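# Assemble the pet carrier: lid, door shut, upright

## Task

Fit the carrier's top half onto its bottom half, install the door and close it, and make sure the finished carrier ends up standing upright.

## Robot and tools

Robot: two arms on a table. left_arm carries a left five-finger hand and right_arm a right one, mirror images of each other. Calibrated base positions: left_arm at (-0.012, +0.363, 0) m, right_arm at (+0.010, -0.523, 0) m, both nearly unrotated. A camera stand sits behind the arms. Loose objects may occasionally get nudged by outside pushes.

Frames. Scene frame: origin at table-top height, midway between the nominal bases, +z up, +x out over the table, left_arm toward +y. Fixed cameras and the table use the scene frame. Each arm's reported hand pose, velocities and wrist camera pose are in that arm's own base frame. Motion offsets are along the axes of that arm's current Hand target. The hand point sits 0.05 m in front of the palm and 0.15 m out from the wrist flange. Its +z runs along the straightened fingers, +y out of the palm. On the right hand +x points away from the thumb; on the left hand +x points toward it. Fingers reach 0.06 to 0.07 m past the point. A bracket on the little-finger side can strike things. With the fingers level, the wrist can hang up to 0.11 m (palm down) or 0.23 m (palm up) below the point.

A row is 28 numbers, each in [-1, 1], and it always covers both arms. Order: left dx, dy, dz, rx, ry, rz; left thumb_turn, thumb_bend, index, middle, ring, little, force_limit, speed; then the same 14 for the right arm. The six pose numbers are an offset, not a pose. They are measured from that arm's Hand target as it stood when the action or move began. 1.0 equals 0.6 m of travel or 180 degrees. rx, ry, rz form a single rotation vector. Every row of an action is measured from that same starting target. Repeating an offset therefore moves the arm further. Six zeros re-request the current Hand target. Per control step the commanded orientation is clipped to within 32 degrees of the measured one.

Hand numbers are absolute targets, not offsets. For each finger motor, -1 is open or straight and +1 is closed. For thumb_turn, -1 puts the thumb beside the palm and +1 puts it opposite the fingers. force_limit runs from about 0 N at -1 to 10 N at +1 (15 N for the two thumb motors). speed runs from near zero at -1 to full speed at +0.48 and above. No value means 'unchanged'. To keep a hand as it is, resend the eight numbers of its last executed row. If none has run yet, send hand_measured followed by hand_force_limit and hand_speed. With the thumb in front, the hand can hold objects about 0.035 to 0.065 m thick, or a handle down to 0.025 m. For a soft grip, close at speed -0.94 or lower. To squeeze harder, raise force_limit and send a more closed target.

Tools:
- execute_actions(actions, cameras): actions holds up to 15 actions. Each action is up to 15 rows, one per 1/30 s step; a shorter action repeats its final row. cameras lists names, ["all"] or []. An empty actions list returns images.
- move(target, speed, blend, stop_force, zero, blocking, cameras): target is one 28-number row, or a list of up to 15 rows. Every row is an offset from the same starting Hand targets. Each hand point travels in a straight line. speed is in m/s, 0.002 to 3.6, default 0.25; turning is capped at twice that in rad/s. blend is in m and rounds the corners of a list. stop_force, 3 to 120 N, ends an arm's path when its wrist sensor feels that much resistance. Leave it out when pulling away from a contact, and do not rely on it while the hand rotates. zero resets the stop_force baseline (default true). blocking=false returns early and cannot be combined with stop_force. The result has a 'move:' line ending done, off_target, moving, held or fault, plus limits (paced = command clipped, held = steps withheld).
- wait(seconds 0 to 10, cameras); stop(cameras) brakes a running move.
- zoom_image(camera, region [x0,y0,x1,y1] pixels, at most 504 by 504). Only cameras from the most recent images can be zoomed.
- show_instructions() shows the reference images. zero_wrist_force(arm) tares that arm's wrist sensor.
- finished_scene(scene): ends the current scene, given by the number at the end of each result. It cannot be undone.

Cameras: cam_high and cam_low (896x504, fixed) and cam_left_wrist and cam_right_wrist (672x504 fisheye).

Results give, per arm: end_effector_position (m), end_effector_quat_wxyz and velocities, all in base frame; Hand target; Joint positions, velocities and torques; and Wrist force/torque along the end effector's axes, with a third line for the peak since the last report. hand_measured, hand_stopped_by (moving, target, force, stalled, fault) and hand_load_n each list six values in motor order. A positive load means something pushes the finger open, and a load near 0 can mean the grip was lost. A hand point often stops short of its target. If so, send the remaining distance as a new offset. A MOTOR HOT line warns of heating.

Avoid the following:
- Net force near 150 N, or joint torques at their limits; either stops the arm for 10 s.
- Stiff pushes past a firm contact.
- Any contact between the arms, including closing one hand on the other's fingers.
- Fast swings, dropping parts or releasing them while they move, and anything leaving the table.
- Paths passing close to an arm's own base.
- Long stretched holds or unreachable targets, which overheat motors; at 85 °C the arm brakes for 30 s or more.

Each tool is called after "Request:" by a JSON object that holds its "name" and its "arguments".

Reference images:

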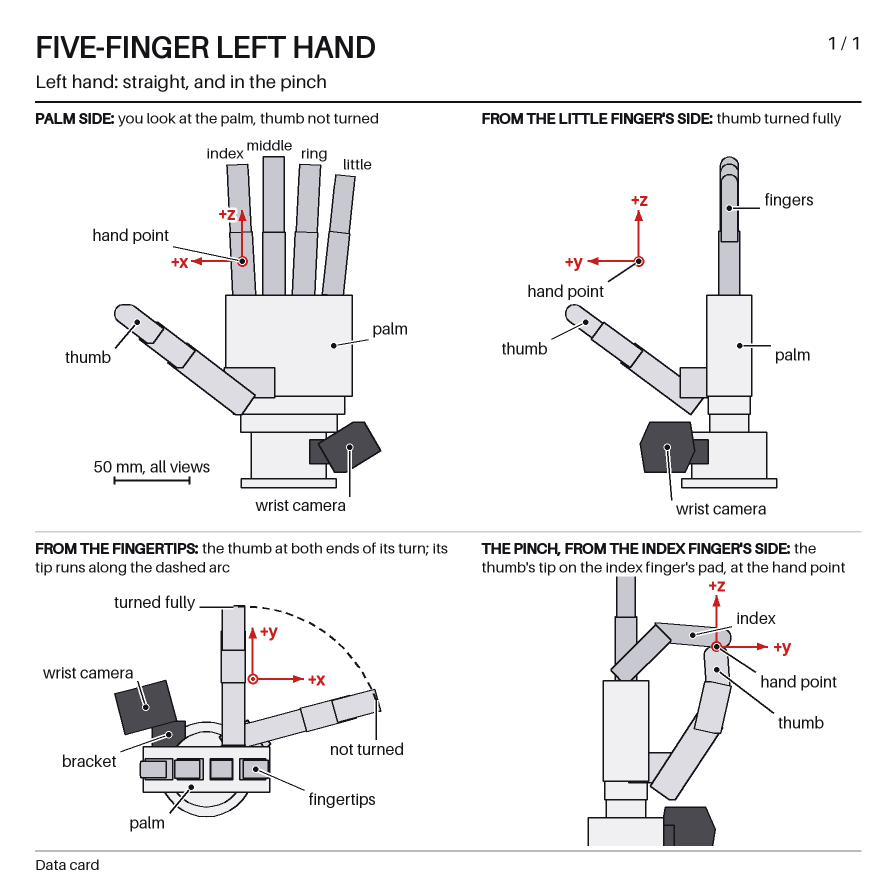

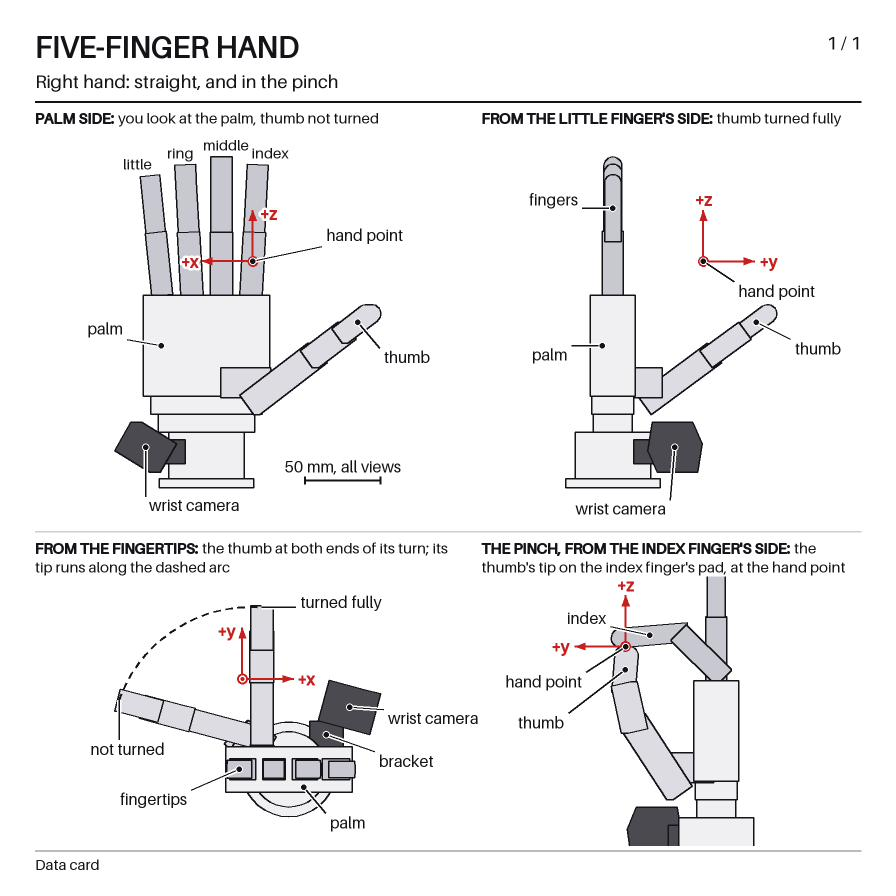

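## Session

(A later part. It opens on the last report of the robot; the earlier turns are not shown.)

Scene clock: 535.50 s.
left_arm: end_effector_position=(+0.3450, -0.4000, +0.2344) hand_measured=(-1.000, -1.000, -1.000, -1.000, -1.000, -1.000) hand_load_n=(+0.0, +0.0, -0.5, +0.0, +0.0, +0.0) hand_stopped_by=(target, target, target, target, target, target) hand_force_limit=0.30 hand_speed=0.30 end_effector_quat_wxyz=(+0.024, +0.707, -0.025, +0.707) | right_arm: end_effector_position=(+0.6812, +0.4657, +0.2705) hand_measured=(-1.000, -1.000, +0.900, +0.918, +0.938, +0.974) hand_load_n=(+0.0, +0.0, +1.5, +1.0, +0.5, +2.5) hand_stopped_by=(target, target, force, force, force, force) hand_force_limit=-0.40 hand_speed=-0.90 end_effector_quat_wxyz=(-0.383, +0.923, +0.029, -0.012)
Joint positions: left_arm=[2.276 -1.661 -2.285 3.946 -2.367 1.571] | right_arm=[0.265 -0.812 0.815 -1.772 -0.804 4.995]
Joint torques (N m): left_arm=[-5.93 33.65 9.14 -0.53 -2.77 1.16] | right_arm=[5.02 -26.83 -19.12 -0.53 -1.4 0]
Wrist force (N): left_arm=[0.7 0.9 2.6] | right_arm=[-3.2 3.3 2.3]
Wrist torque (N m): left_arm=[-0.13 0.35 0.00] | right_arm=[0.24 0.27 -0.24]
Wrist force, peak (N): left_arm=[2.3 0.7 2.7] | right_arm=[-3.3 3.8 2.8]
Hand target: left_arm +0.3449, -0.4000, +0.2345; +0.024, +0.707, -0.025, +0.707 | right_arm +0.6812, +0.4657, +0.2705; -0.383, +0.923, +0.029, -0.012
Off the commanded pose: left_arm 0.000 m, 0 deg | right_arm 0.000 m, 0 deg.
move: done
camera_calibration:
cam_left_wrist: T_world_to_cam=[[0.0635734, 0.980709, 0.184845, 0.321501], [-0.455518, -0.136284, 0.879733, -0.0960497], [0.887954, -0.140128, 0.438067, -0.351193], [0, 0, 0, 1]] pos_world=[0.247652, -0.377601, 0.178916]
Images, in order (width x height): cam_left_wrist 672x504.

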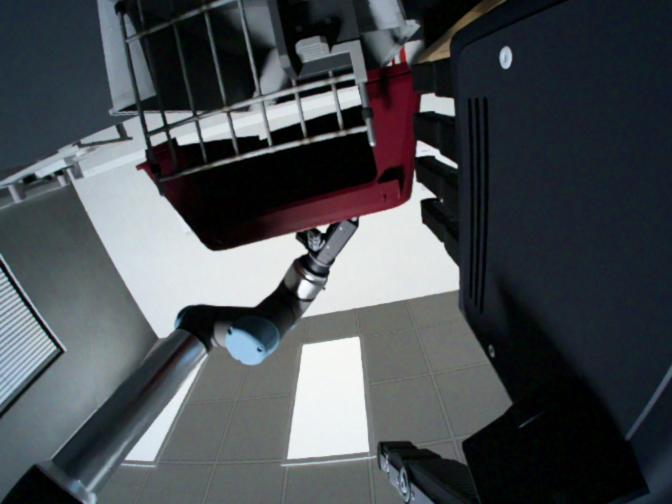

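Request:
{"name": "move", "arguments": {"target": [[0, 0, 0, 0, 0, 0, -1, -1, 1, 1, 1, 1, 0.3, 0.3, 0, 0, 0, 0, 0, 0, -1, -1, 1, 1, 1, 1, -0.4, -0.9],[-0.1158, 0.147, 0.1689, 0, 0, 0, -1, -1, 1, 1, 1, 1, 0.3, 0.3, 0, 0.0283, 0.0071, 0, 0, 0, -1, -1, 1, 1, 1, 1, -0.4, -0.9]], "speed": 0.12, "cameras": ["cam_left_wrist", "cam_high", "cam_low"]}}

Request:
{"name": "zoom_image", "arguments": {"camera": "cam_left_wrist", "region": [150, 100, 480, 430]}}

Request:
{"name": "zoom_image", "arguments": {"camera": "cam_high", "region": [380, 110, 560, 250]}}

Scene clock: 562.03 s.
left_arm: end_effector_position=(+0.4399, -0.4949, +0.1649) hand_measured=(-1.000, -1.000, +1.000, +1.000, +1.000, +1.000) hand_load_n=(+0.0, +0.0, +0.0, +0.0, +0.0, +0.0) hand_stopped_by=(target, target, target, target, target, target) hand_force_limit=0.30 hand_speed=0.30 end_effector_quat_wxyz=(+0.024, +0.707, -0.025, +0.707) | right_arm: end_effector_position=(+0.6817, +0.4567, +0.2554) hand_measured=(-1.000, -1.000, +0.900, +0.918, +0.938, +0.974) hand_load_n=(-0.5, +0.0, +1.5, +1.0, +0.5, +2.0) hand_stopped_by=(target, target, force, force, force, force) hand_force_limit=-0.40 hand_speed=-0.90 end_effector_quat_wxyz=(-0.383, +0.923, +0.029, -0.012)
Joint positions: left_arm=[2.3 -2.049 -1.988 4.036 -2.343 1.571] | right_arm=[0.253 -0.822 0.868 -1.805 -0.802 4.979]
Joint torques (N m): left_arm=[-6.1 31.58 19.69 -0.26 -3.01 0.05] | right_arm=[3.25 -71.97 -41.51 -0.49 4.41 1.18]
Wrist force (N): left_arm=[0.6 1.0 2.8] | right_arm=[-2.9 3.2 2.4]
Wrist torque (N m): left_arm=[-0.16 0.40 -0.05] | right_arm=[0.24 0.24 -0.12]
Wrist force, peak (N): left_arm=[0.0 1.9 3.6] | right_arm=[-3.5 3.6 2.7]
Hand target: left_arm +0.4399, -0.4950, +0.1650; +0.024, +0.707, -0.025, +0.707 | right_arm +0.6817, +0.4567, +0.2555; -0.383, +0.923, +0.029, -0.012
Off the commanded pose: left_arm 0.000 m, 0 deg | right_arm 0.000 m, 0 deg.
move: done
camera_calibration:
cam_left_wrist: T_world_to_cam=[[0.0636553, 0.980655, 0.185104, 0.421303], [-0.455555, -0.136474, 0.879684, -0.0046846], [0.887929, -0.140322, 0.438055, -0.418394], [0, 0, 0, 1]] pos_world=[0.342552, -0.472502, 0.109416]
Images, in order (width x height): cam_high 896x504, cam_low 896x504, cam_left_wrist 672x504.

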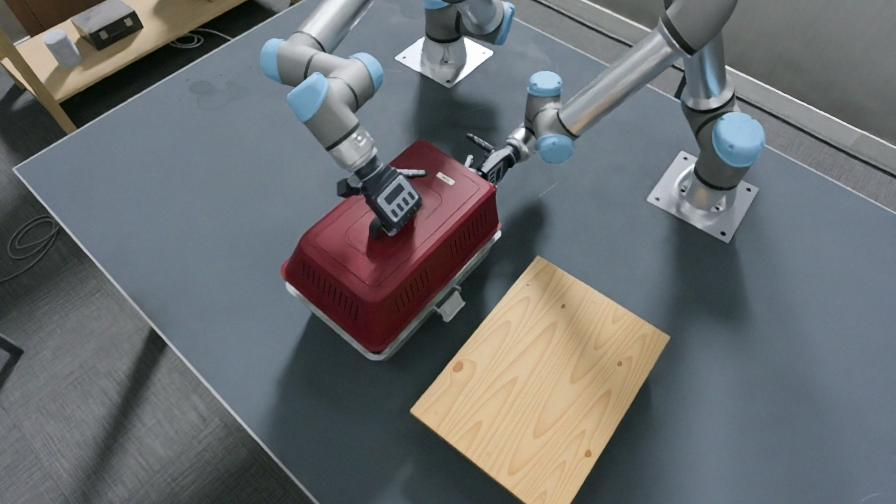

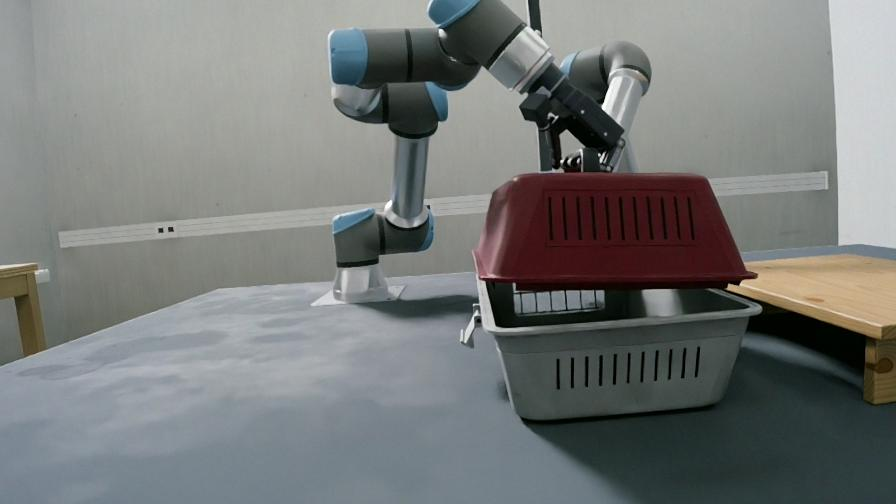

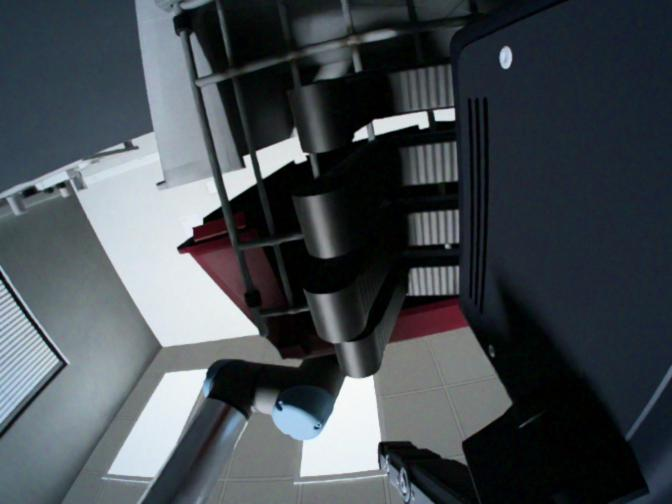

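Scaled by 1.527 from the camera's 672x504 image, which has a finer 960x720 frame.

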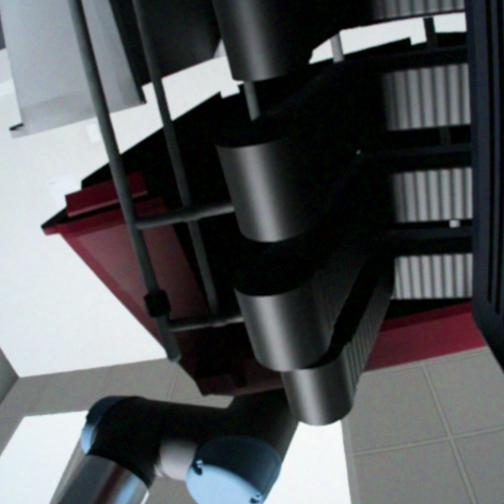

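Scaled by 2.800 from the camera's 896x504 image, which has a finer 1280x720 frame.

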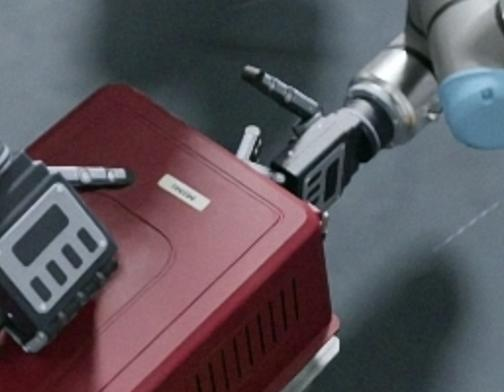

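Request:
{"name": "move", "arguments": {"target": [0, 0, 0.0833, 0, 0, 0, -1, -1, 1, 1, 1, 1, 0.3, 0.3, 0, 0, 0, 0, 0, 0, -1, -1, 1, 1, 1, 1, -0.4, -0.9], "speed": 0.015, "stop_force": 4, "cameras": ["cam_left_wrist", "cam_high"]}}

Request:
{"name": "zoom_image", "arguments": {"camera": "cam_left_wrist", "region": [150, 100, 480, 430]}}

Request:
{"name": "zoom_image", "arguments": {"camera": "cam_high", "region": [380, 110, 560, 250]}}

Scene clock: 569.90 s.
left_arm: end_effector_position=(+0.4898, -0.4984, +0.1650) hand_measured=(-1.000, -1.000, +1.000, +1.000, +1.000, +1.000) hand_load_n=(+0.0, +0.0, -0.5, +0.0, +0.0, -0.5) hand_stopped_by=(target, target, target, target, target, target) hand_force_limit=0.30 hand_speed=0.30 end_effector_quat_wxyz=(+0.024, +0.707, -0.025, +0.707) | right_arm: end_effector_position=(+0.6817, +0.4567, +0.2555) hand_measured=(-1.000, -1.000, +0.900, +0.918, +0.938, +0.974) hand_load_n=(+0.0, +0.0, +3.0, +0.5, +0.0, +1.0) hand_stopped_by=(target, target, force, force, force, force) hand_force_limit=-0.40 hand_speed=-0.90 end_effector_quat_wxyz=(-0.383, +0.923, +0.029, -0.012)
Joint positions: left_arm=[2.374 -2.093 -1.907 4.001 -2.269 1.571] | right_arm=[0.253 -0.822 0.867 -1.804 -0.802 4.98]
Joint torques (N m): left_arm=[-8 55.04 4.3 2.15 -2.98 0.36] | right_arm=[4.21 -27.03 -31.05 -0.4 -1.25 1.08]
Wrist force (N): left_arm=[1.1 1.2 1.6] | right_arm=[-2.2 3.2 2.7]
Wrist torque (N m): left_arm=[-0.12 0.34 -0.02] | right_arm=[0.18 0.30 -0.18]
Wrist force, peak (N): left_arm=[0.5 0.9 3.2] | right_arm=[-3.2 3.4 3.1]
Hand target: left_arm +0.4898, -0.4984, +0.1650; +0.024, +0.707, -0.025, +0.707 | right_arm +0.6817, +0.4567, +0.2555; -0.383, +0.923, +0.029, -0.012
Off the commanded pose: left_arm 0.000 m, 0 deg | right_arm 0.000 m, 0 deg.
move: done
camera_calibration:
cam_left_wrist: T_world_to_cam=[[0.0635494, 0.980668, 0.185071, 0.42161], [-0.455664, -0.136475, 0.879628, 0.0176183], [0.887881, -0.14023, 0.438182, -0.463144], [0, 0, 0, 1]] pos_world=[0.392451, -0.476002, 0.109416]
Images, in order (width x height): cam_high 896x504, cam_left_wrist 672x504.

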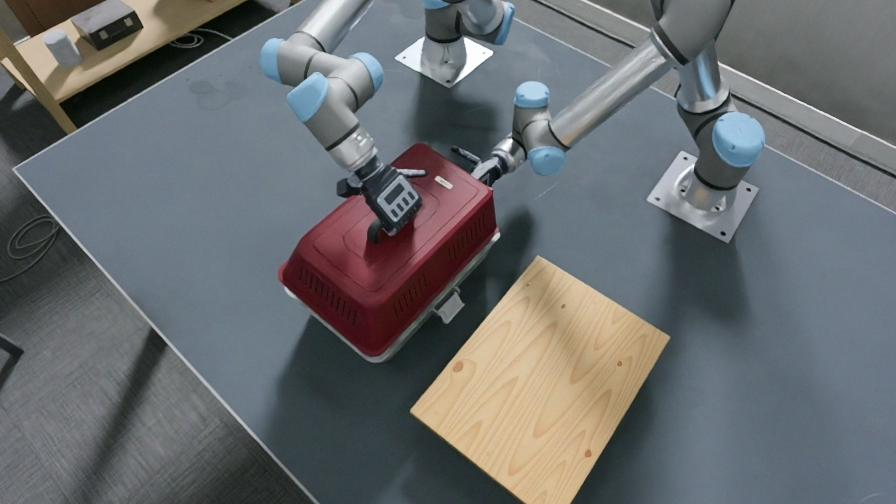

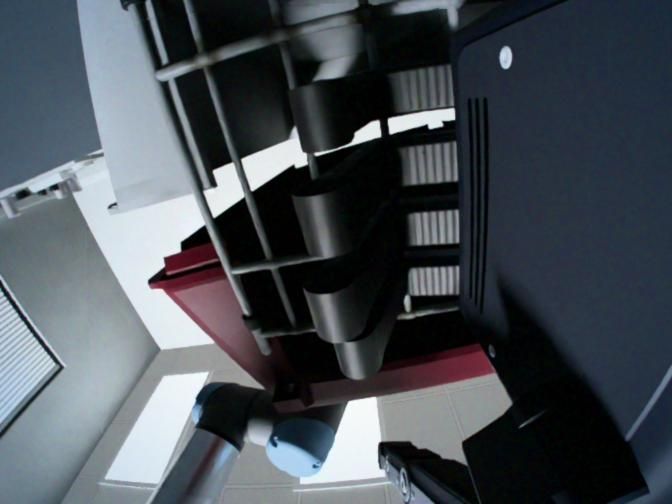

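Scaled by 1.527 from the camera's 672x504 image, which has a finer 960x720 frame.

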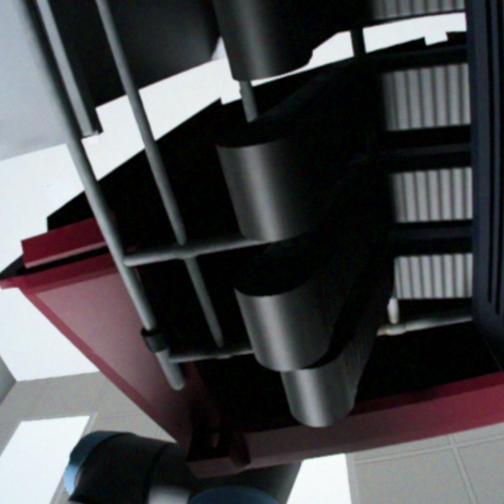

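Scaled by 2.800 from the camera's 896x504 image, which has a finer 1280x720 frame.

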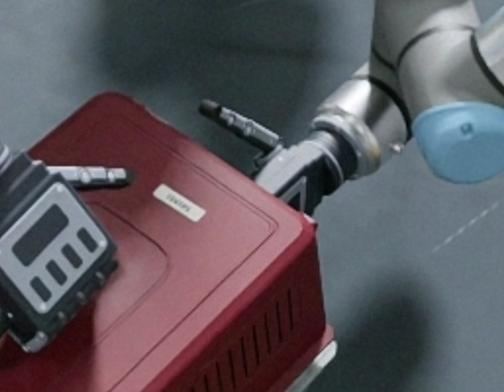

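Request:
{"name": "zoom_image", "arguments": {"camera": "cam_left_wrist", "region": [220, 290, 350, 420]}}

Request:
{"name": "zoom_image", "arguments": {"camera": "cam_left_wrist", "region": [380, 270, 510, 400]}}

Scaled by 3.877 from the camera's 672x504 image, which has a finer 960x720 frame.

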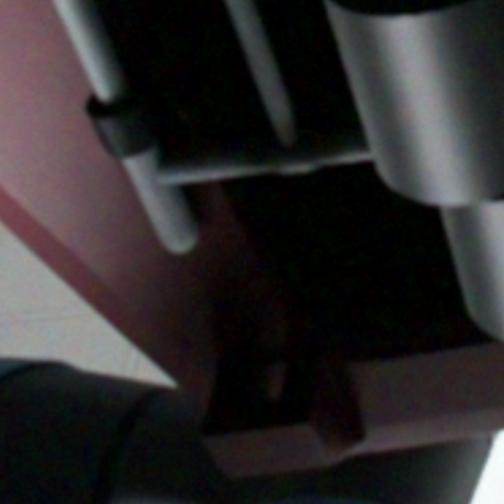

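Scaled by 3.877 from the camera's 672x504 image, which has a finer 960x720 frame.

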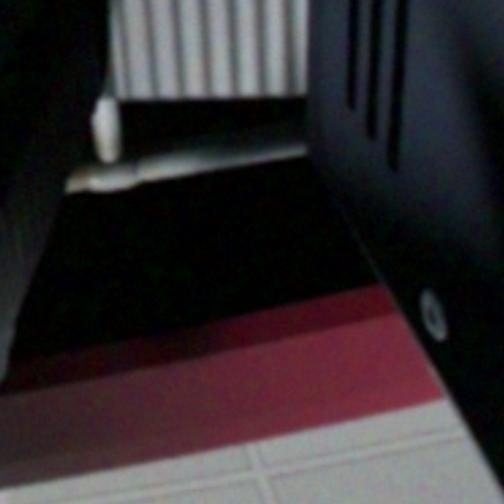

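Request:
{"name": "move", "arguments": {"target": [[0, 0, -0.0833, 0, 0, 0, -1, -1, 1, 1, 1, 1, 0.3, 0.3, 0, 0, 0, 0, 0, 0, -1, -1, 1, 1, 1, 1, -0.4, -0.9],[-0.0617, -0.118, -0.1866, 0, -0.111, 0, -1, -1, 1, 1, 1, 1, 0.3, 0.3, 0, 0, 0, 0, 0, 0, -1, -1, 1, 1, 1, 1, -0.4, -0.9],[-0.0617, -0.118, -0.1866, 0, -0.111, 0, -1, -1, -1, -1, -1, -1, 0.3, 0.3, 0, 0, 0, 0, 0, 0, -1, -1, 1, 1, 1, 1, -0.4, -0.9]], "speed": [0.05, 0.15, 0.15], "blend": [0.01, 0, 0], "cameras": ["cam_left_wrist"]}}

Request:
{"name": "zoom_image", "arguments": {"camera": "cam_left_wrist", "region": [100, 50, 280, 230]}}

Request:
{"name": "zoom_image", "arguments": {"camera": "cam_left_wrist", "region": [280, 50, 460, 230]}}

Request:
{"name": "zoom_image", "arguments": {"camera": "cam_left_wrist", "region": [100, 200, 280, 380]}}

Request:
{"name": "zoom_image", "arguments": {"camera": "cam_left_wrist", "region": [280, 200, 460, 380]}}

Scene clock: 597.23 s.
left_arm: end_effector_position=(+0.3830, -0.4200, +0.1280) hand_measured=(-1.000, -1.000, -1.000, -1.000, -1.000, -1.000) hand_load_n=(+0.0, +0.0, +0.0, +0.0, +0.0, +0.0) hand_stopped_by=(target, target, target, target, target, target) hand_force_limit=0.30 hand_speed=0.30 end_effector_quat_wxyz=(+0.020, +0.819, -0.029, +0.573) | right_arm: end_effector_position=(+0.6817, +0.4567, +0.2555) hand_measured=(-1.000, -1.000, +0.900, +0.918, +0.938, +0.974) hand_load_n=(-0.5, +0.0, +1.5, +0.0, +0.0, +3.5) hand_stopped_by=(target, target, force, force, force, force) hand_force_limit=-0.40 hand_speed=-0.90 end_effector_quat_wxyz=(-0.383, +0.923, +0.029, -0.012)
Joint positions: left_arm=[2.331 -1.882 -2.104 3.528 -2.259 1.268] | right_arm=[0.253 -0.822 0.867 -1.804 -0.802 4.98]
Joint torques (N m): left_arm=[-6.44 12.75 20.52 0.8 -2.89 -2.33] | right_arm=[3.81 -27.19 -9.04 -3.43 -0.84 0.12]
Wrist force (N): left_arm=[0.9 0.8 2.1] | right_arm=[-3.2 3.2 2.5]
Wrist torque (N m): left_arm=[-0.11 0.32 0.11] | right_arm=[0.22 0.27 -0.11]
Wrist force, peak (N): left_arm=[0.5 0.0 4.4] | right_arm=[-3.4 3.7 2.7]
Hand target: left_arm +0.3830, -0.4200, +0.1280; +0.020, +0.819, -0.029, +0.573 | right_arm +0.6817, +0.4567, +0.2555; -0.383, +0.923, +0.029, -0.012
Off the commanded pose: left_arm 0.000 m, 0 deg | right_arm 0.000 m, 0 deg.
move: done
camera_calibration:
cam_left_wrist: T_world_to_cam=[[0.126654, 0.976316, 0.175401, 0.333631], [-0.128958, -0.159118, 0.978801, -0.135167], [0.983529, -0.146588, 0.10575, -0.337912], [0, 0, 0, 1]] pos_world=[0.272659, -0.396771, 0.109517]
Images, in order (width x height): cam_left_wrist 672x504.

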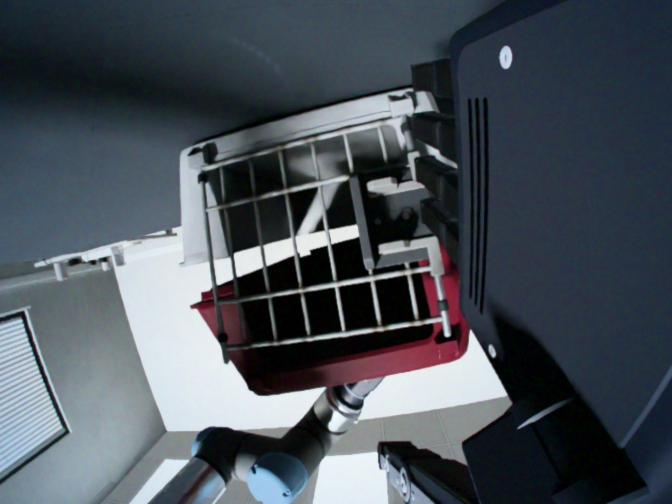

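Scaled by 2.800 from the camera's 672x504 image, which has a finer 960x720 frame.

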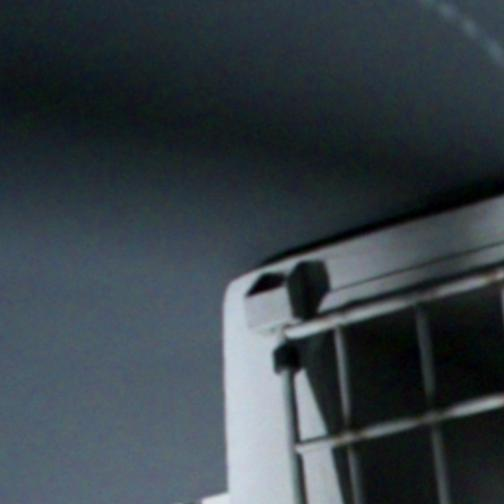

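Scaled by 2.800 from the camera's 672x504 image, which has a finer 960x720 frame.

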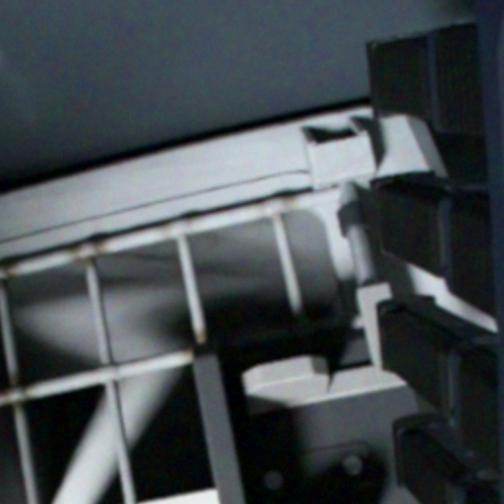

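Scaled by 2.800 from the camera's 672x504 image, which has a finer 960x720 frame.

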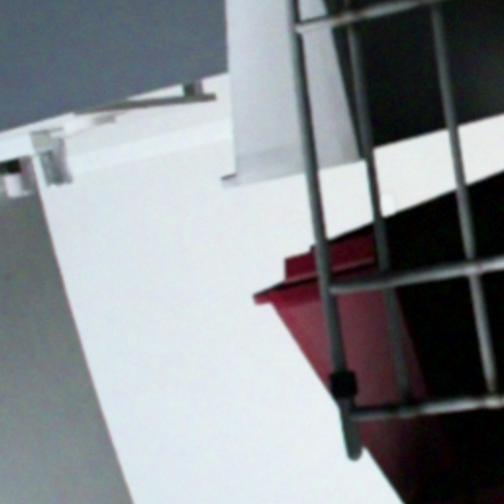

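Scaled by 2.800 from the camera's 672x504 image, which has a finer 960x720 frame.

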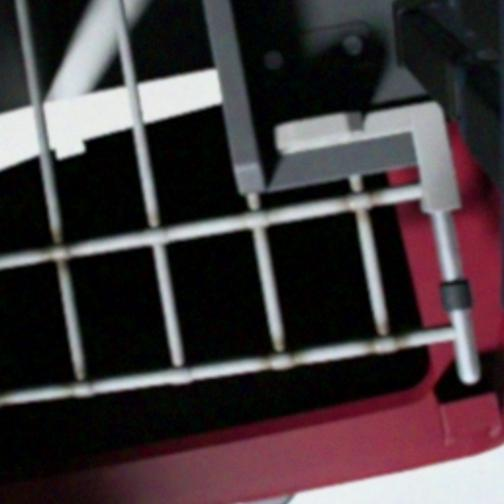

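Request:
{"name": "zoom_image", "arguments": {"camera": "cam_left_wrist", "region": [200, 320, 300, 420]}}

Request:
{"name": "zoom_image", "arguments": {"camera": "cam_left_wrist", "region": [390, 280, 490, 380]}}

Request:
{"name": "move", "arguments": {"target": [0.0783, 0, -0.0285, 0, 0, 0, -1, -1, -1, -1, -1, -1, 0.3, 0.3, 0, 0, 0, 0, 0, 0, -1, -1, 1, 1, 1, 1, -0.4, -0.9], "speed": 0.15, "cameras": ["cam_left_wrist"]}}

Request:
{"name": "zoom_image", "arguments": {"camera": "cam_left_wrist", "region": [100, 20, 280, 200]}}

Request:
{"name": "zoom_image", "arguments": {"camera": "cam_left_wrist", "region": [280, 0, 460, 180]}}

Request:
{"name": "zoom_image", "arguments": {"camera": "cam_left_wrist", "region": [160, 240, 310, 390]}}

Request:
{"name": "zoom_image", "arguments": {"camera": "cam_left_wrist", "region": [360, 200, 480, 320]}}

Scaled by 5.040 from the camera's 672x504 image, which has a finer 960x720 frame.

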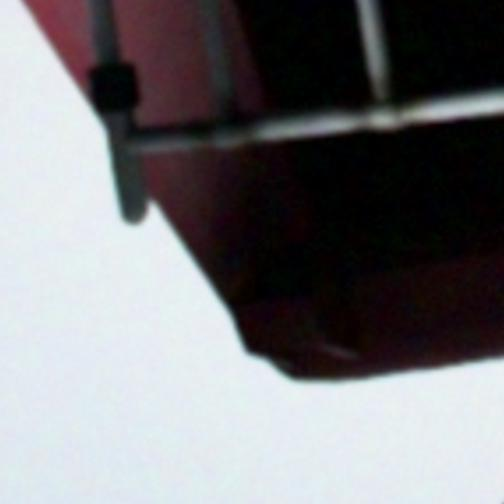

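Scaled by 5.040 from the camera's 672x504 image, which has a finer 960x720 frame.

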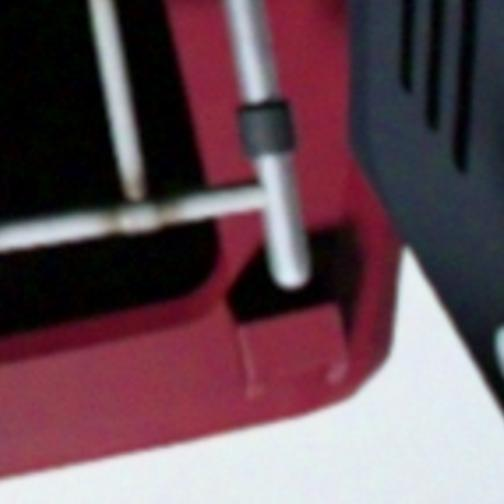

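Scene clock: 606.90 s.
left_arm: end_effector_position=(+0.3830, -0.4201, +0.1780) hand_measured=(-1.000, -1.000, -1.000, -1.000, -1.000, -1.000) hand_load_n=(+0.0, +0.0, +0.0, +0.0, +0.0, +0.0) hand_stopped_by=(target, target, target, target, target, target) hand_force_limit=0.30 hand_speed=0.30 end_effector_quat_wxyz=(+0.020, +0.819, -0.029, +0.573) end_effector_velocity=(+0.000, +0.001, -0.002) end_effector_angular_velocity=(+0.004, +0.004, +0.001) | right_arm: end_effector_position=(+0.6817, +0.4567, +0.2555) hand_measured=(-1.000, -1.000, +0.900, +0.918, +0.938, +0.974) hand_load_n=(+0.0, +0.0, +1.5, +0.5, +0.0, +3.5) hand_stopped_by=(target, target, force, force, force, force) hand_force_limit=-0.40 hand_speed=-0.90 end_effector_quat_wxyz=(-0.383, +0.923, +0.029, -0.012)
Joint positions: left_arm=[2.331 -1.788 -2.057 3.387 -2.259 1.268] | right_arm=[0.253 -0.822 0.867 -1.804 -0.802 4.98]
Joint velocities: left_arm=[0.001 -0.001 -0.001 -0.005 0 0] | right_arm=[within noise]
Joint torques (N m): left_arm=[-6.03 24.24 7.43 -0.68 -1.94 -2.25] | right_arm=[3.78 -27.56 -8.93 -5.24 -0.27 -0.67]
Wrist force (N): left_arm=[1.1 0.8 2.1] | right_arm=[-3.3 3.4 2.4]
Wrist torque (N m): left_arm=[-0.06 0.27 0.10] | right_arm=[0.25 0.28 -0.12]
Wrist force, peak (N): left_arm=[0.2 1.3 2.6] | right_arm=[-3.4 3.6 3.0]
Hand target: left_arm +0.3830, -0.4200, +0.1780; +0.020, +0.819, -0.029, +0.573 | right_arm +0.6817, +0.4567, +0.2555; -0.383, +0.923, +0.029, -0.012
Off the commanded pose: left_arm 0.000 m, 0 deg | right_arm 0.000 m, 0 deg.
move: done
camera_calibration:
cam_left_wrist: T_world_to_cam=[[0.126744, 0.976318, 0.175328, 0.324849], [-0.129058, -0.15902, 0.978804, -0.184041], [0.983504, -0.146685, 0.105847, -0.343246], [0, 0, 0, 1]] pos_world=[0.272659, -0.396771, 0.159517]
Images, in order (width x height): cam_left_wrist 672x504.

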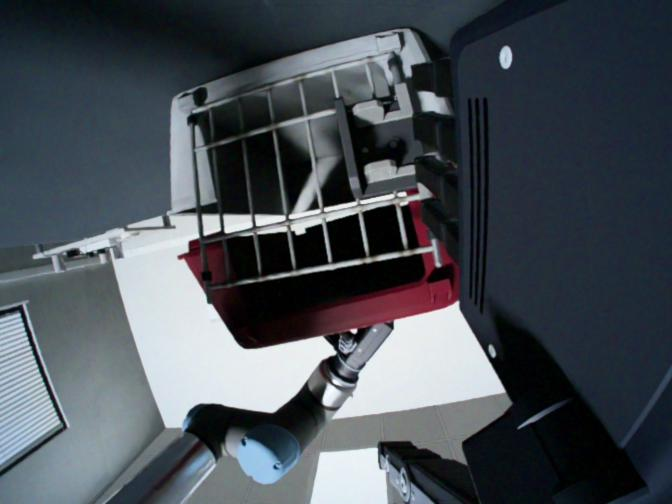

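Scaled by 2.800 from the camera's 672x504 image, which has a finer 960x720 frame.

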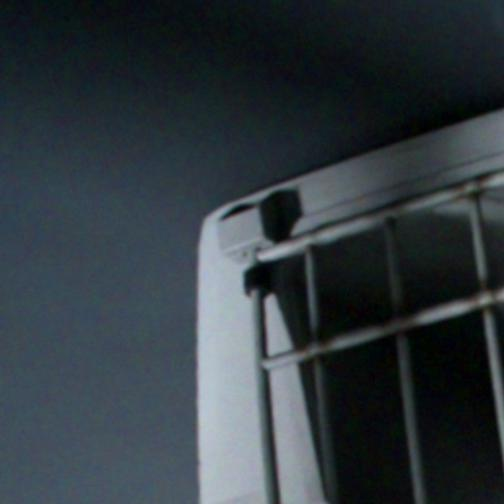

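Scaled by 2.800 from the camera's 672x504 image, which has a finer 960x720 frame.

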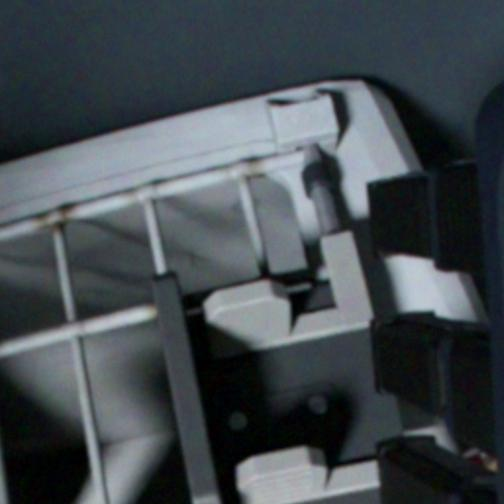

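Scaled by 3.360 from the camera's 672x504 image, which has a finer 960x720 frame.

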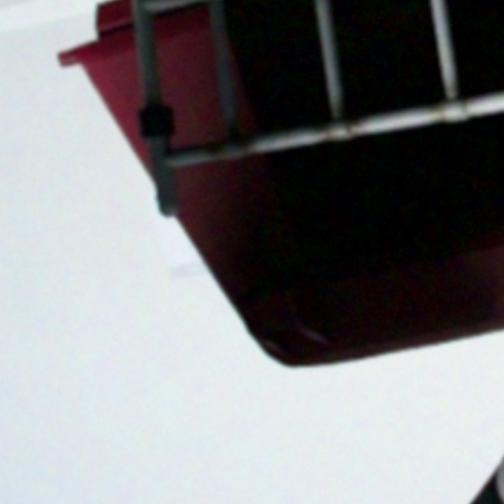

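Scaled by 4.200 from the camera's 672x504 image, which has a finer 960x720 frame.

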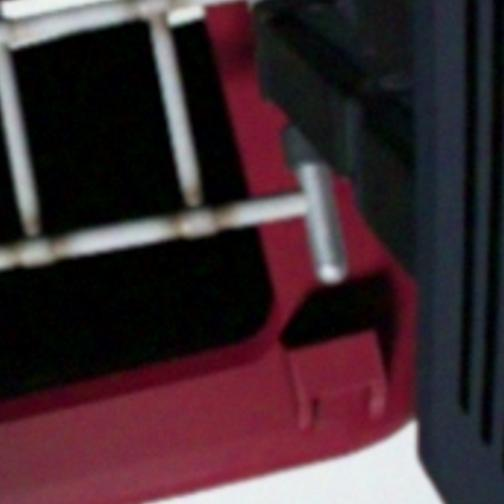

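Request:
{"name": "move", "arguments": {"target": [[0, 0, 0, 0, 0, 0, -1, -1, 1, 1, 1, 1, 0.3, 0.3, 0, 0.00825, -0.00825, 0, 0, 0, -1, -1, 1, 1, 1, 1, -0.4, -0.9]], "speed": 0.1}}

Scene clock: 635.37 s.
left_arm: end_effector_position=(+0.3830, -0.4200, +0.1780) hand_measured=(-1.000, -1.000, +1.000, +1.000, +1.000, +1.000) hand_load_n=(+0.0, +0.0, +0.0, +0.0, +0.0, +0.0) hand_stopped_by=(target, target, target, target, target, target) hand_force_limit=0.30 hand_speed=0.30 end_effector_quat_wxyz=(+0.020, +0.819, -0.029, +0.573) | right_arm: end_effector_position=(+0.6821, +0.4497, +0.2554) hand_measured=(-1.000, -1.000, +0.900, +0.918, +0.938, +0.974) hand_load_n=(-0.5, +0.0, +1.5, +0.5, +0.0, +3.0) hand_stopped_by=(target, target, force, force, force, force) hand_force_limit=-0.40 hand_speed=-0.90 end_effector_quat_wxyz=(-0.383, +0.923, +0.029, -0.012)
Joint positions: left_arm=[2.331 -1.788 -2.057 3.386 -2.259 1.268] | right_arm=[0.244 -0.83 0.88 -1.8 -0.8 4.967]
Joint torques (N m): left_arm=[-6 39.25 5.77 0.28 -2.14 -2.31] | right_arm=[4.44 -62.83 -33.88 -3 4.03 1.71]
Motor temperatures (°C): left_arm=[33 27 35 39 32 38] | right_arm=[25 38 38 32 37 50]
Wrist force (N): left_arm=[1.1 0.9 2.2] | right_arm=[-3.4 3.3 2.6]
Wrist torque (N m): left_arm=[-0.05 0.28 0.12] | right_arm=[0.22 0.29 -0.12]
Wrist force, peak (N): left_arm=[1.1 0.9 2.3] | right_arm=[-3.7 3.5 2.7]
Hand target: left_arm +0.3830, -0.4200, +0.1780; +0.020, +0.819, -0.029, +0.573 | right_arm +0.6822, +0.4497, +0.2555; -0.383, +0.923, +0.029, -0.012
Off the commanded pose: left_arm 0.000 m, 0 deg | right_arm 0.000 m, 0 deg.
move: done

Request:
{"name": "move", "arguments": {"target": [[0.015, 0.1181, 0.1045, 0, 0.111, 0, -1, -1, 1, 1, 1, 1, 0.3, 0.3, 0, 0, 0, 0, 0, 0, -1, -1, 1, 1, 1, 1, -0.4, -0.9],[0.0402, 0.118, 0.1737, 0, 0.111, 0, -1, -1, 1, 1, 1, 1, 0.3, 0.3, 0, 0, 0, 0, 0, 0, -1, -1, 1, 1, 1, 1, -0.4, -0.9]], "speed": [0.15, 0.02], "cameras": ["cam_left_wrist", "cam_high"]}}

Request:
{"name": "zoom_image", "arguments": {"camera": "cam_left_wrist", "region": [220, 280, 360, 420]}}

Request:
{"name": "zoom_image", "arguments": {"camera": "cam_left_wrist", "region": [100, 0, 480, 380]}}

Scene clock: 643.77 s.
left_arm: end_effector_position=(+0.4842, -0.4981, +0.1650) hand_measured=(-1.000, -1.000, +1.000, +1.000, +1.000, +1.000) hand_load_n=(+0.0, +0.0, +0.0, +0.0, +0.0, +0.0) hand_stopped_by=(target, target, target, target, target, target) hand_force_limit=0.30 hand_speed=0.30 end_effector_quat_wxyz=(+0.024, +0.707, -0.025, +0.707) | right_arm: end_effector_position=(+0.6822, +0.4497, +0.2555) hand_measured=(-1.000, -1.000, +0.900, +0.918, +0.938, +0.974) hand_load_n=(+0.0, +0.0, +1.5, +0.0, +0.5, +3.0) hand_stopped_by=(target, target, force, force, force, force) hand_force_limit=-0.40 hand_speed=-0.90 end_effector_quat_wxyz=(-0.383, +0.923, +0.029, -0.012)
Joint positions: left_arm=[2.366 -2.088 -1.917 4.005 -2.277 1.571] | right_arm=[0.244 -0.83 0.879 -1.8 -0.801 4.967]
Joint torques (N m): left_arm=[-6.39 36.37 4.42 1.72 -1.96 -0.27] | right_arm=[4.89 -26.21 -41.82 -4.86 -1.26 1.72]
Wrist force (N): left_arm=[0.6 0.9 2.9] | right_arm=[-3.0 3.2 2.4]
Wrist torque (N m): left_arm=[-0.19 0.41 -0.04] | right_arm=[0.23 0.24 -0.11]
Wrist force, peak (N): left_arm=[0.1 1.6 3.5] | right_arm=[-3.2 3.7 2.9]
Hand target: left_arm +0.4840, -0.4980, +0.1650; +0.024, +0.707, -0.025, +0.707 | right_arm +0.6822, +0.4497, +0.2555; -0.383, +0.923, +0.029, -0.012
Off the commanded pose: left_arm 0.000 m, 0 deg | right_arm 0.000 m, 0 deg.
move: done
camera_calibration:
cam_left_wrist: T_world_to_cam=[[0.0637418, 0.980641, 0.185148, 0.421576], [-0.455567, -0.136474, 0.879678, 0.0150655], [0.887916, -0.14042, 0.438049, -0.458219], [0, 0, 0, 1]] pos_world=[0.386852, -0.475702, 0.109416]
Images, in order (width x height): cam_high 896x504, cam_left_wrist 672x504.

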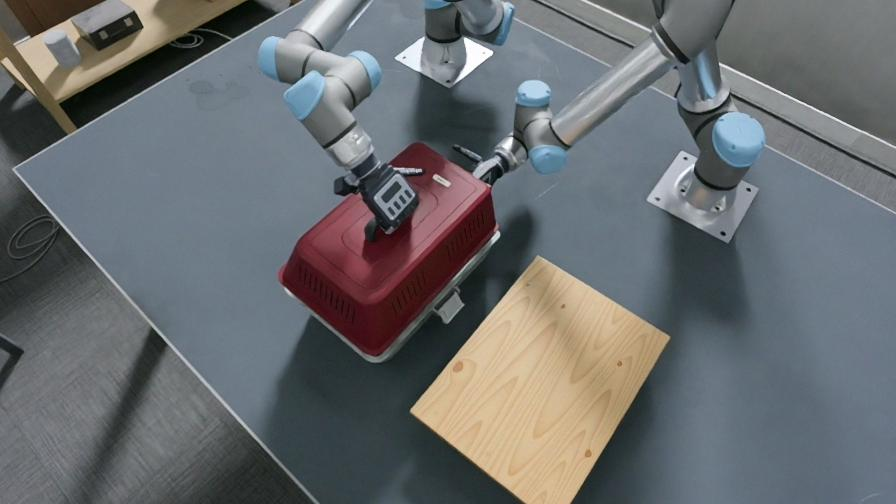

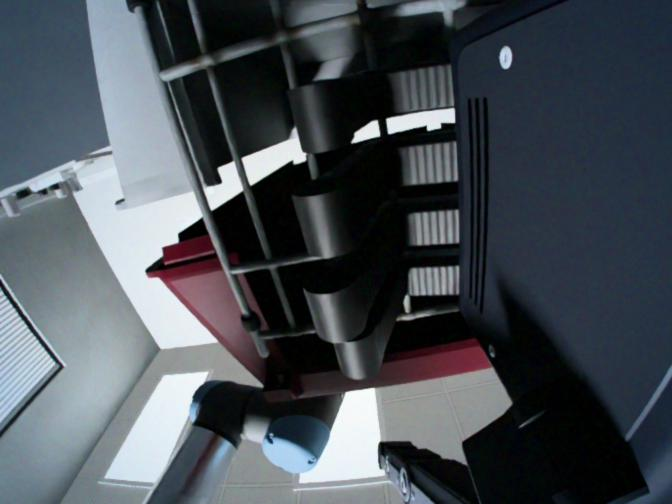

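Scaled by 3.600 from the camera's 672x504 image, which has a finer 960x720 frame.

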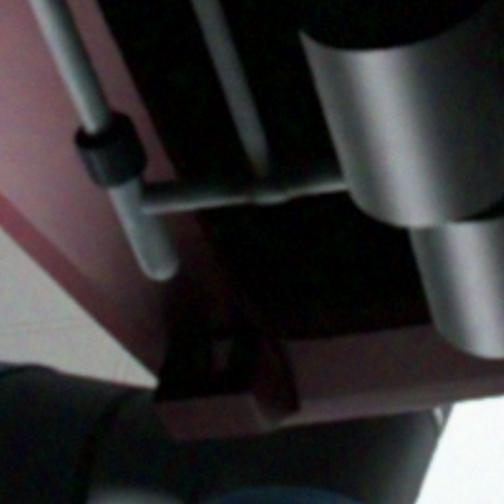

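Scaled by 1.326 from the camera's 672x504 image, which has a finer 960x720 frame.

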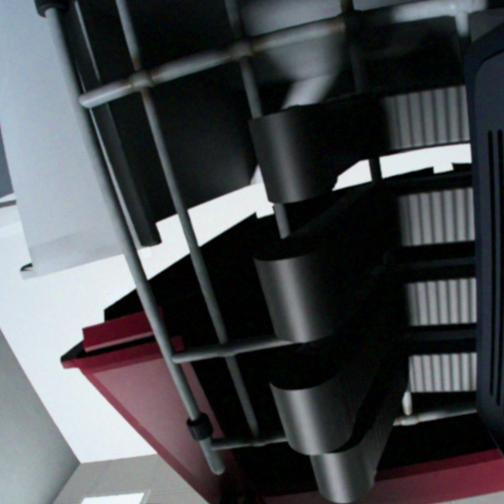

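Request:
{"name": "move", "arguments": {"target": [0, 0, 0, 0, 0, 0, -1, -1, 1, 1, 1, 1, 0.3, 0.3, 0, 0.0165, 0.0118, 0, 0, 0, -1, -1, 1, 1, 1, 1, -0.4, -0.9], "speed": 0.03, "cameras": ["cam_left_wrist", "cam_high"]}}

Request:
{"name": "zoom_image", "arguments": {"camera": "cam_left_wrist", "region": [220, 280, 360, 420]}}

Request:
{"name": "zoom_image", "arguments": {"camera": "cam_left_wrist", "region": [380, 230, 510, 360]}}

Scene clock: 652.40 s.
left_arm: end_effector_position=(+0.4840, -0.4980, +0.1650) hand_measured=(-1.000, -1.000, +1.000, +1.000, +1.000, +1.000) hand_load_n=(+0.0, +0.0, +0.0, +0.0, +0.0, +0.0) hand_stopped_by=(target, target, target, target, target, target) hand_force_limit=0.30 hand_speed=0.30 end_effector_quat_wxyz=(+0.024, +0.707, -0.025, +0.707) | right_arm: end_effector_position=(+0.6823, +0.4477, +0.2432) hand_measured=(-1.000, -1.000, +0.900, +0.918, +0.938, +0.974) hand_load_n=(-0.5, +0.0, +2.0, +0.5, +0.0, +3.0) hand_stopped_by=(target, target, force, force, force, force) hand_force_limit=-0.40 hand_speed=-0.90 end_effector_quat_wxyz=(-0.383, +0.923, +0.029, -0.012) end_effector_velocity=(+0.001, -0.001, +0.002) end_effector_angular_velocity=(-0.002, -0.001, -0.001)
Joint positions: left_arm=[2.366 -2.088 -1.917 4.005 -2.277 1.571] | right_arm=[0.242 -0.83 0.91 -1.828 -0.8 4.964]
Joint velocities: left_arm=[within noise] | right_arm=[-0.001 0 -0.006 0.005 -0.002 0]
Joint torques (N m): left_arm=[-5.11 53.57 3.78 2.34 -2.78 -2.05] | right_arm=[-2.66 -28.66 -41.5 -0.26 4.72 -0.99]
Wrist force (N): left_arm=[0.5 0.9 3.0] | right_arm=[-2.9 3.4 2.6]
Wrist torque (N m): left_arm=[-0.21 0.42 -0.04] | right_arm=[0.27 0.21 -0.10]
Wrist force, peak (N): left_arm=[0.6 1.0 3.2] | right_arm=[-3.2 4.1 2.9]
Hand target: left_arm +0.4840, -0.4980, +0.1650; +0.024, +0.707, -0.025, +0.707 | right_arm +0.6823, +0.4478, +0.2435; -0.383, +0.923, +0.029, -0.012
Off the commanded pose: left_arm 0.000 m, 0 deg | right_arm 0.000 m, 0 deg.
move: done
camera_calibration:
cam_left_wrist: T_world_to_cam=[[0.063595, 0.980681, 0.184986, 0.421565], [-0.455657, -0.136379, 0.879646, 0.014983], [0.887881, -0.140231, 0.438181, -0.457982], [0, 0, 0, 1]] pos_world=[0.386652, -0.475601, 0.109516]
Images, in order (width x height): cam_high 896x504, cam_left_wrist 672x504.

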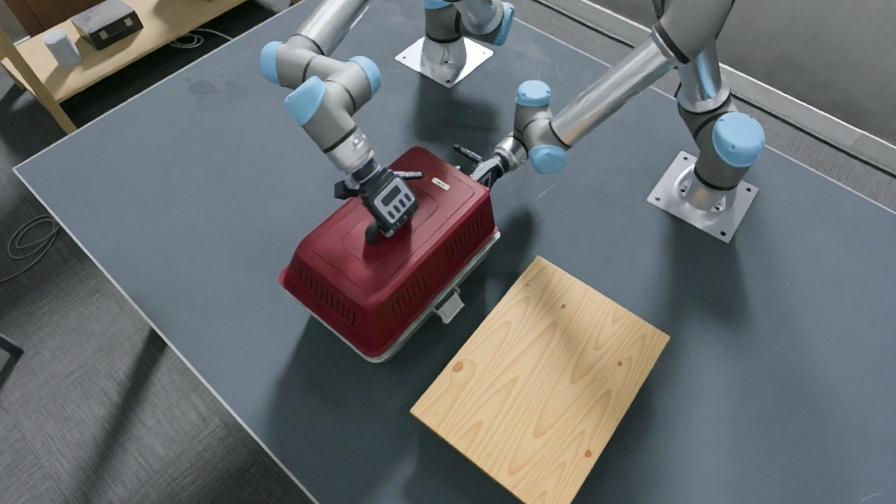

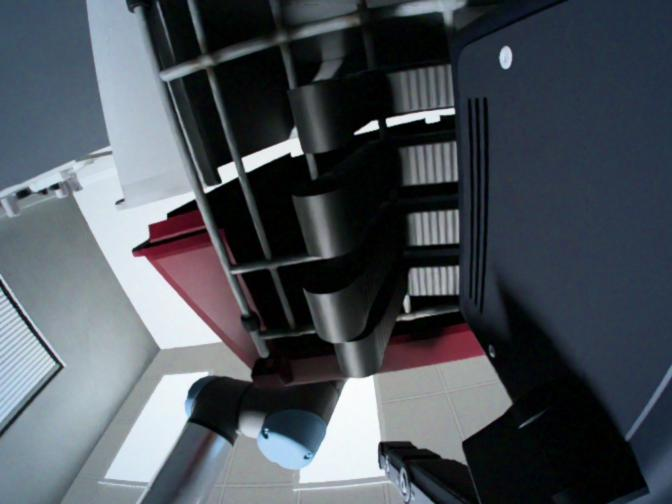

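Scaled by 3.600 from the camera's 672x504 image, which has a finer 960x720 frame.

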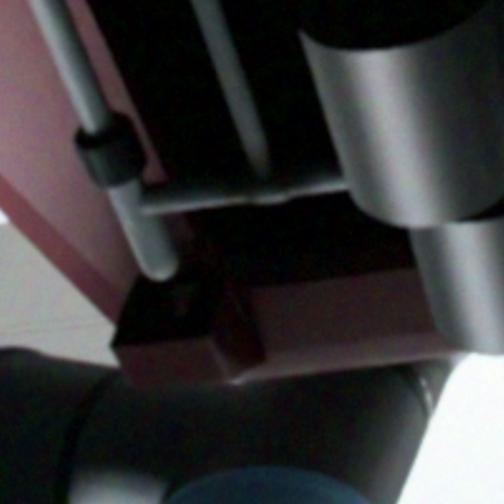

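Scaled by 3.877 from the camera's 672x504 image, which has a finer 960x720 frame.

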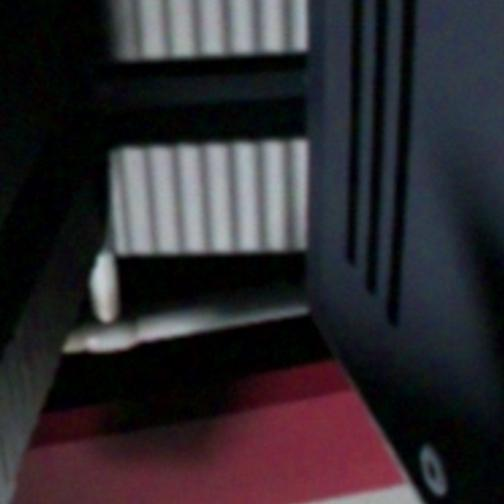

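Request:
{"name": "zoom_image", "arguments": {"camera": "cam_left_wrist", "region": [240, 330, 300, 390]}}

Scaled by 8.400 from the camera's 672x504 image, which has a finer 960x720 frame.

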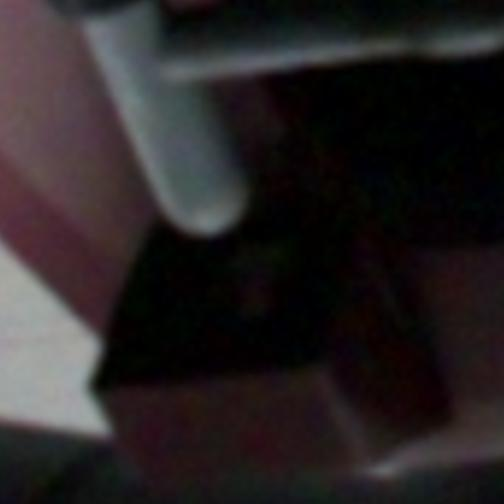

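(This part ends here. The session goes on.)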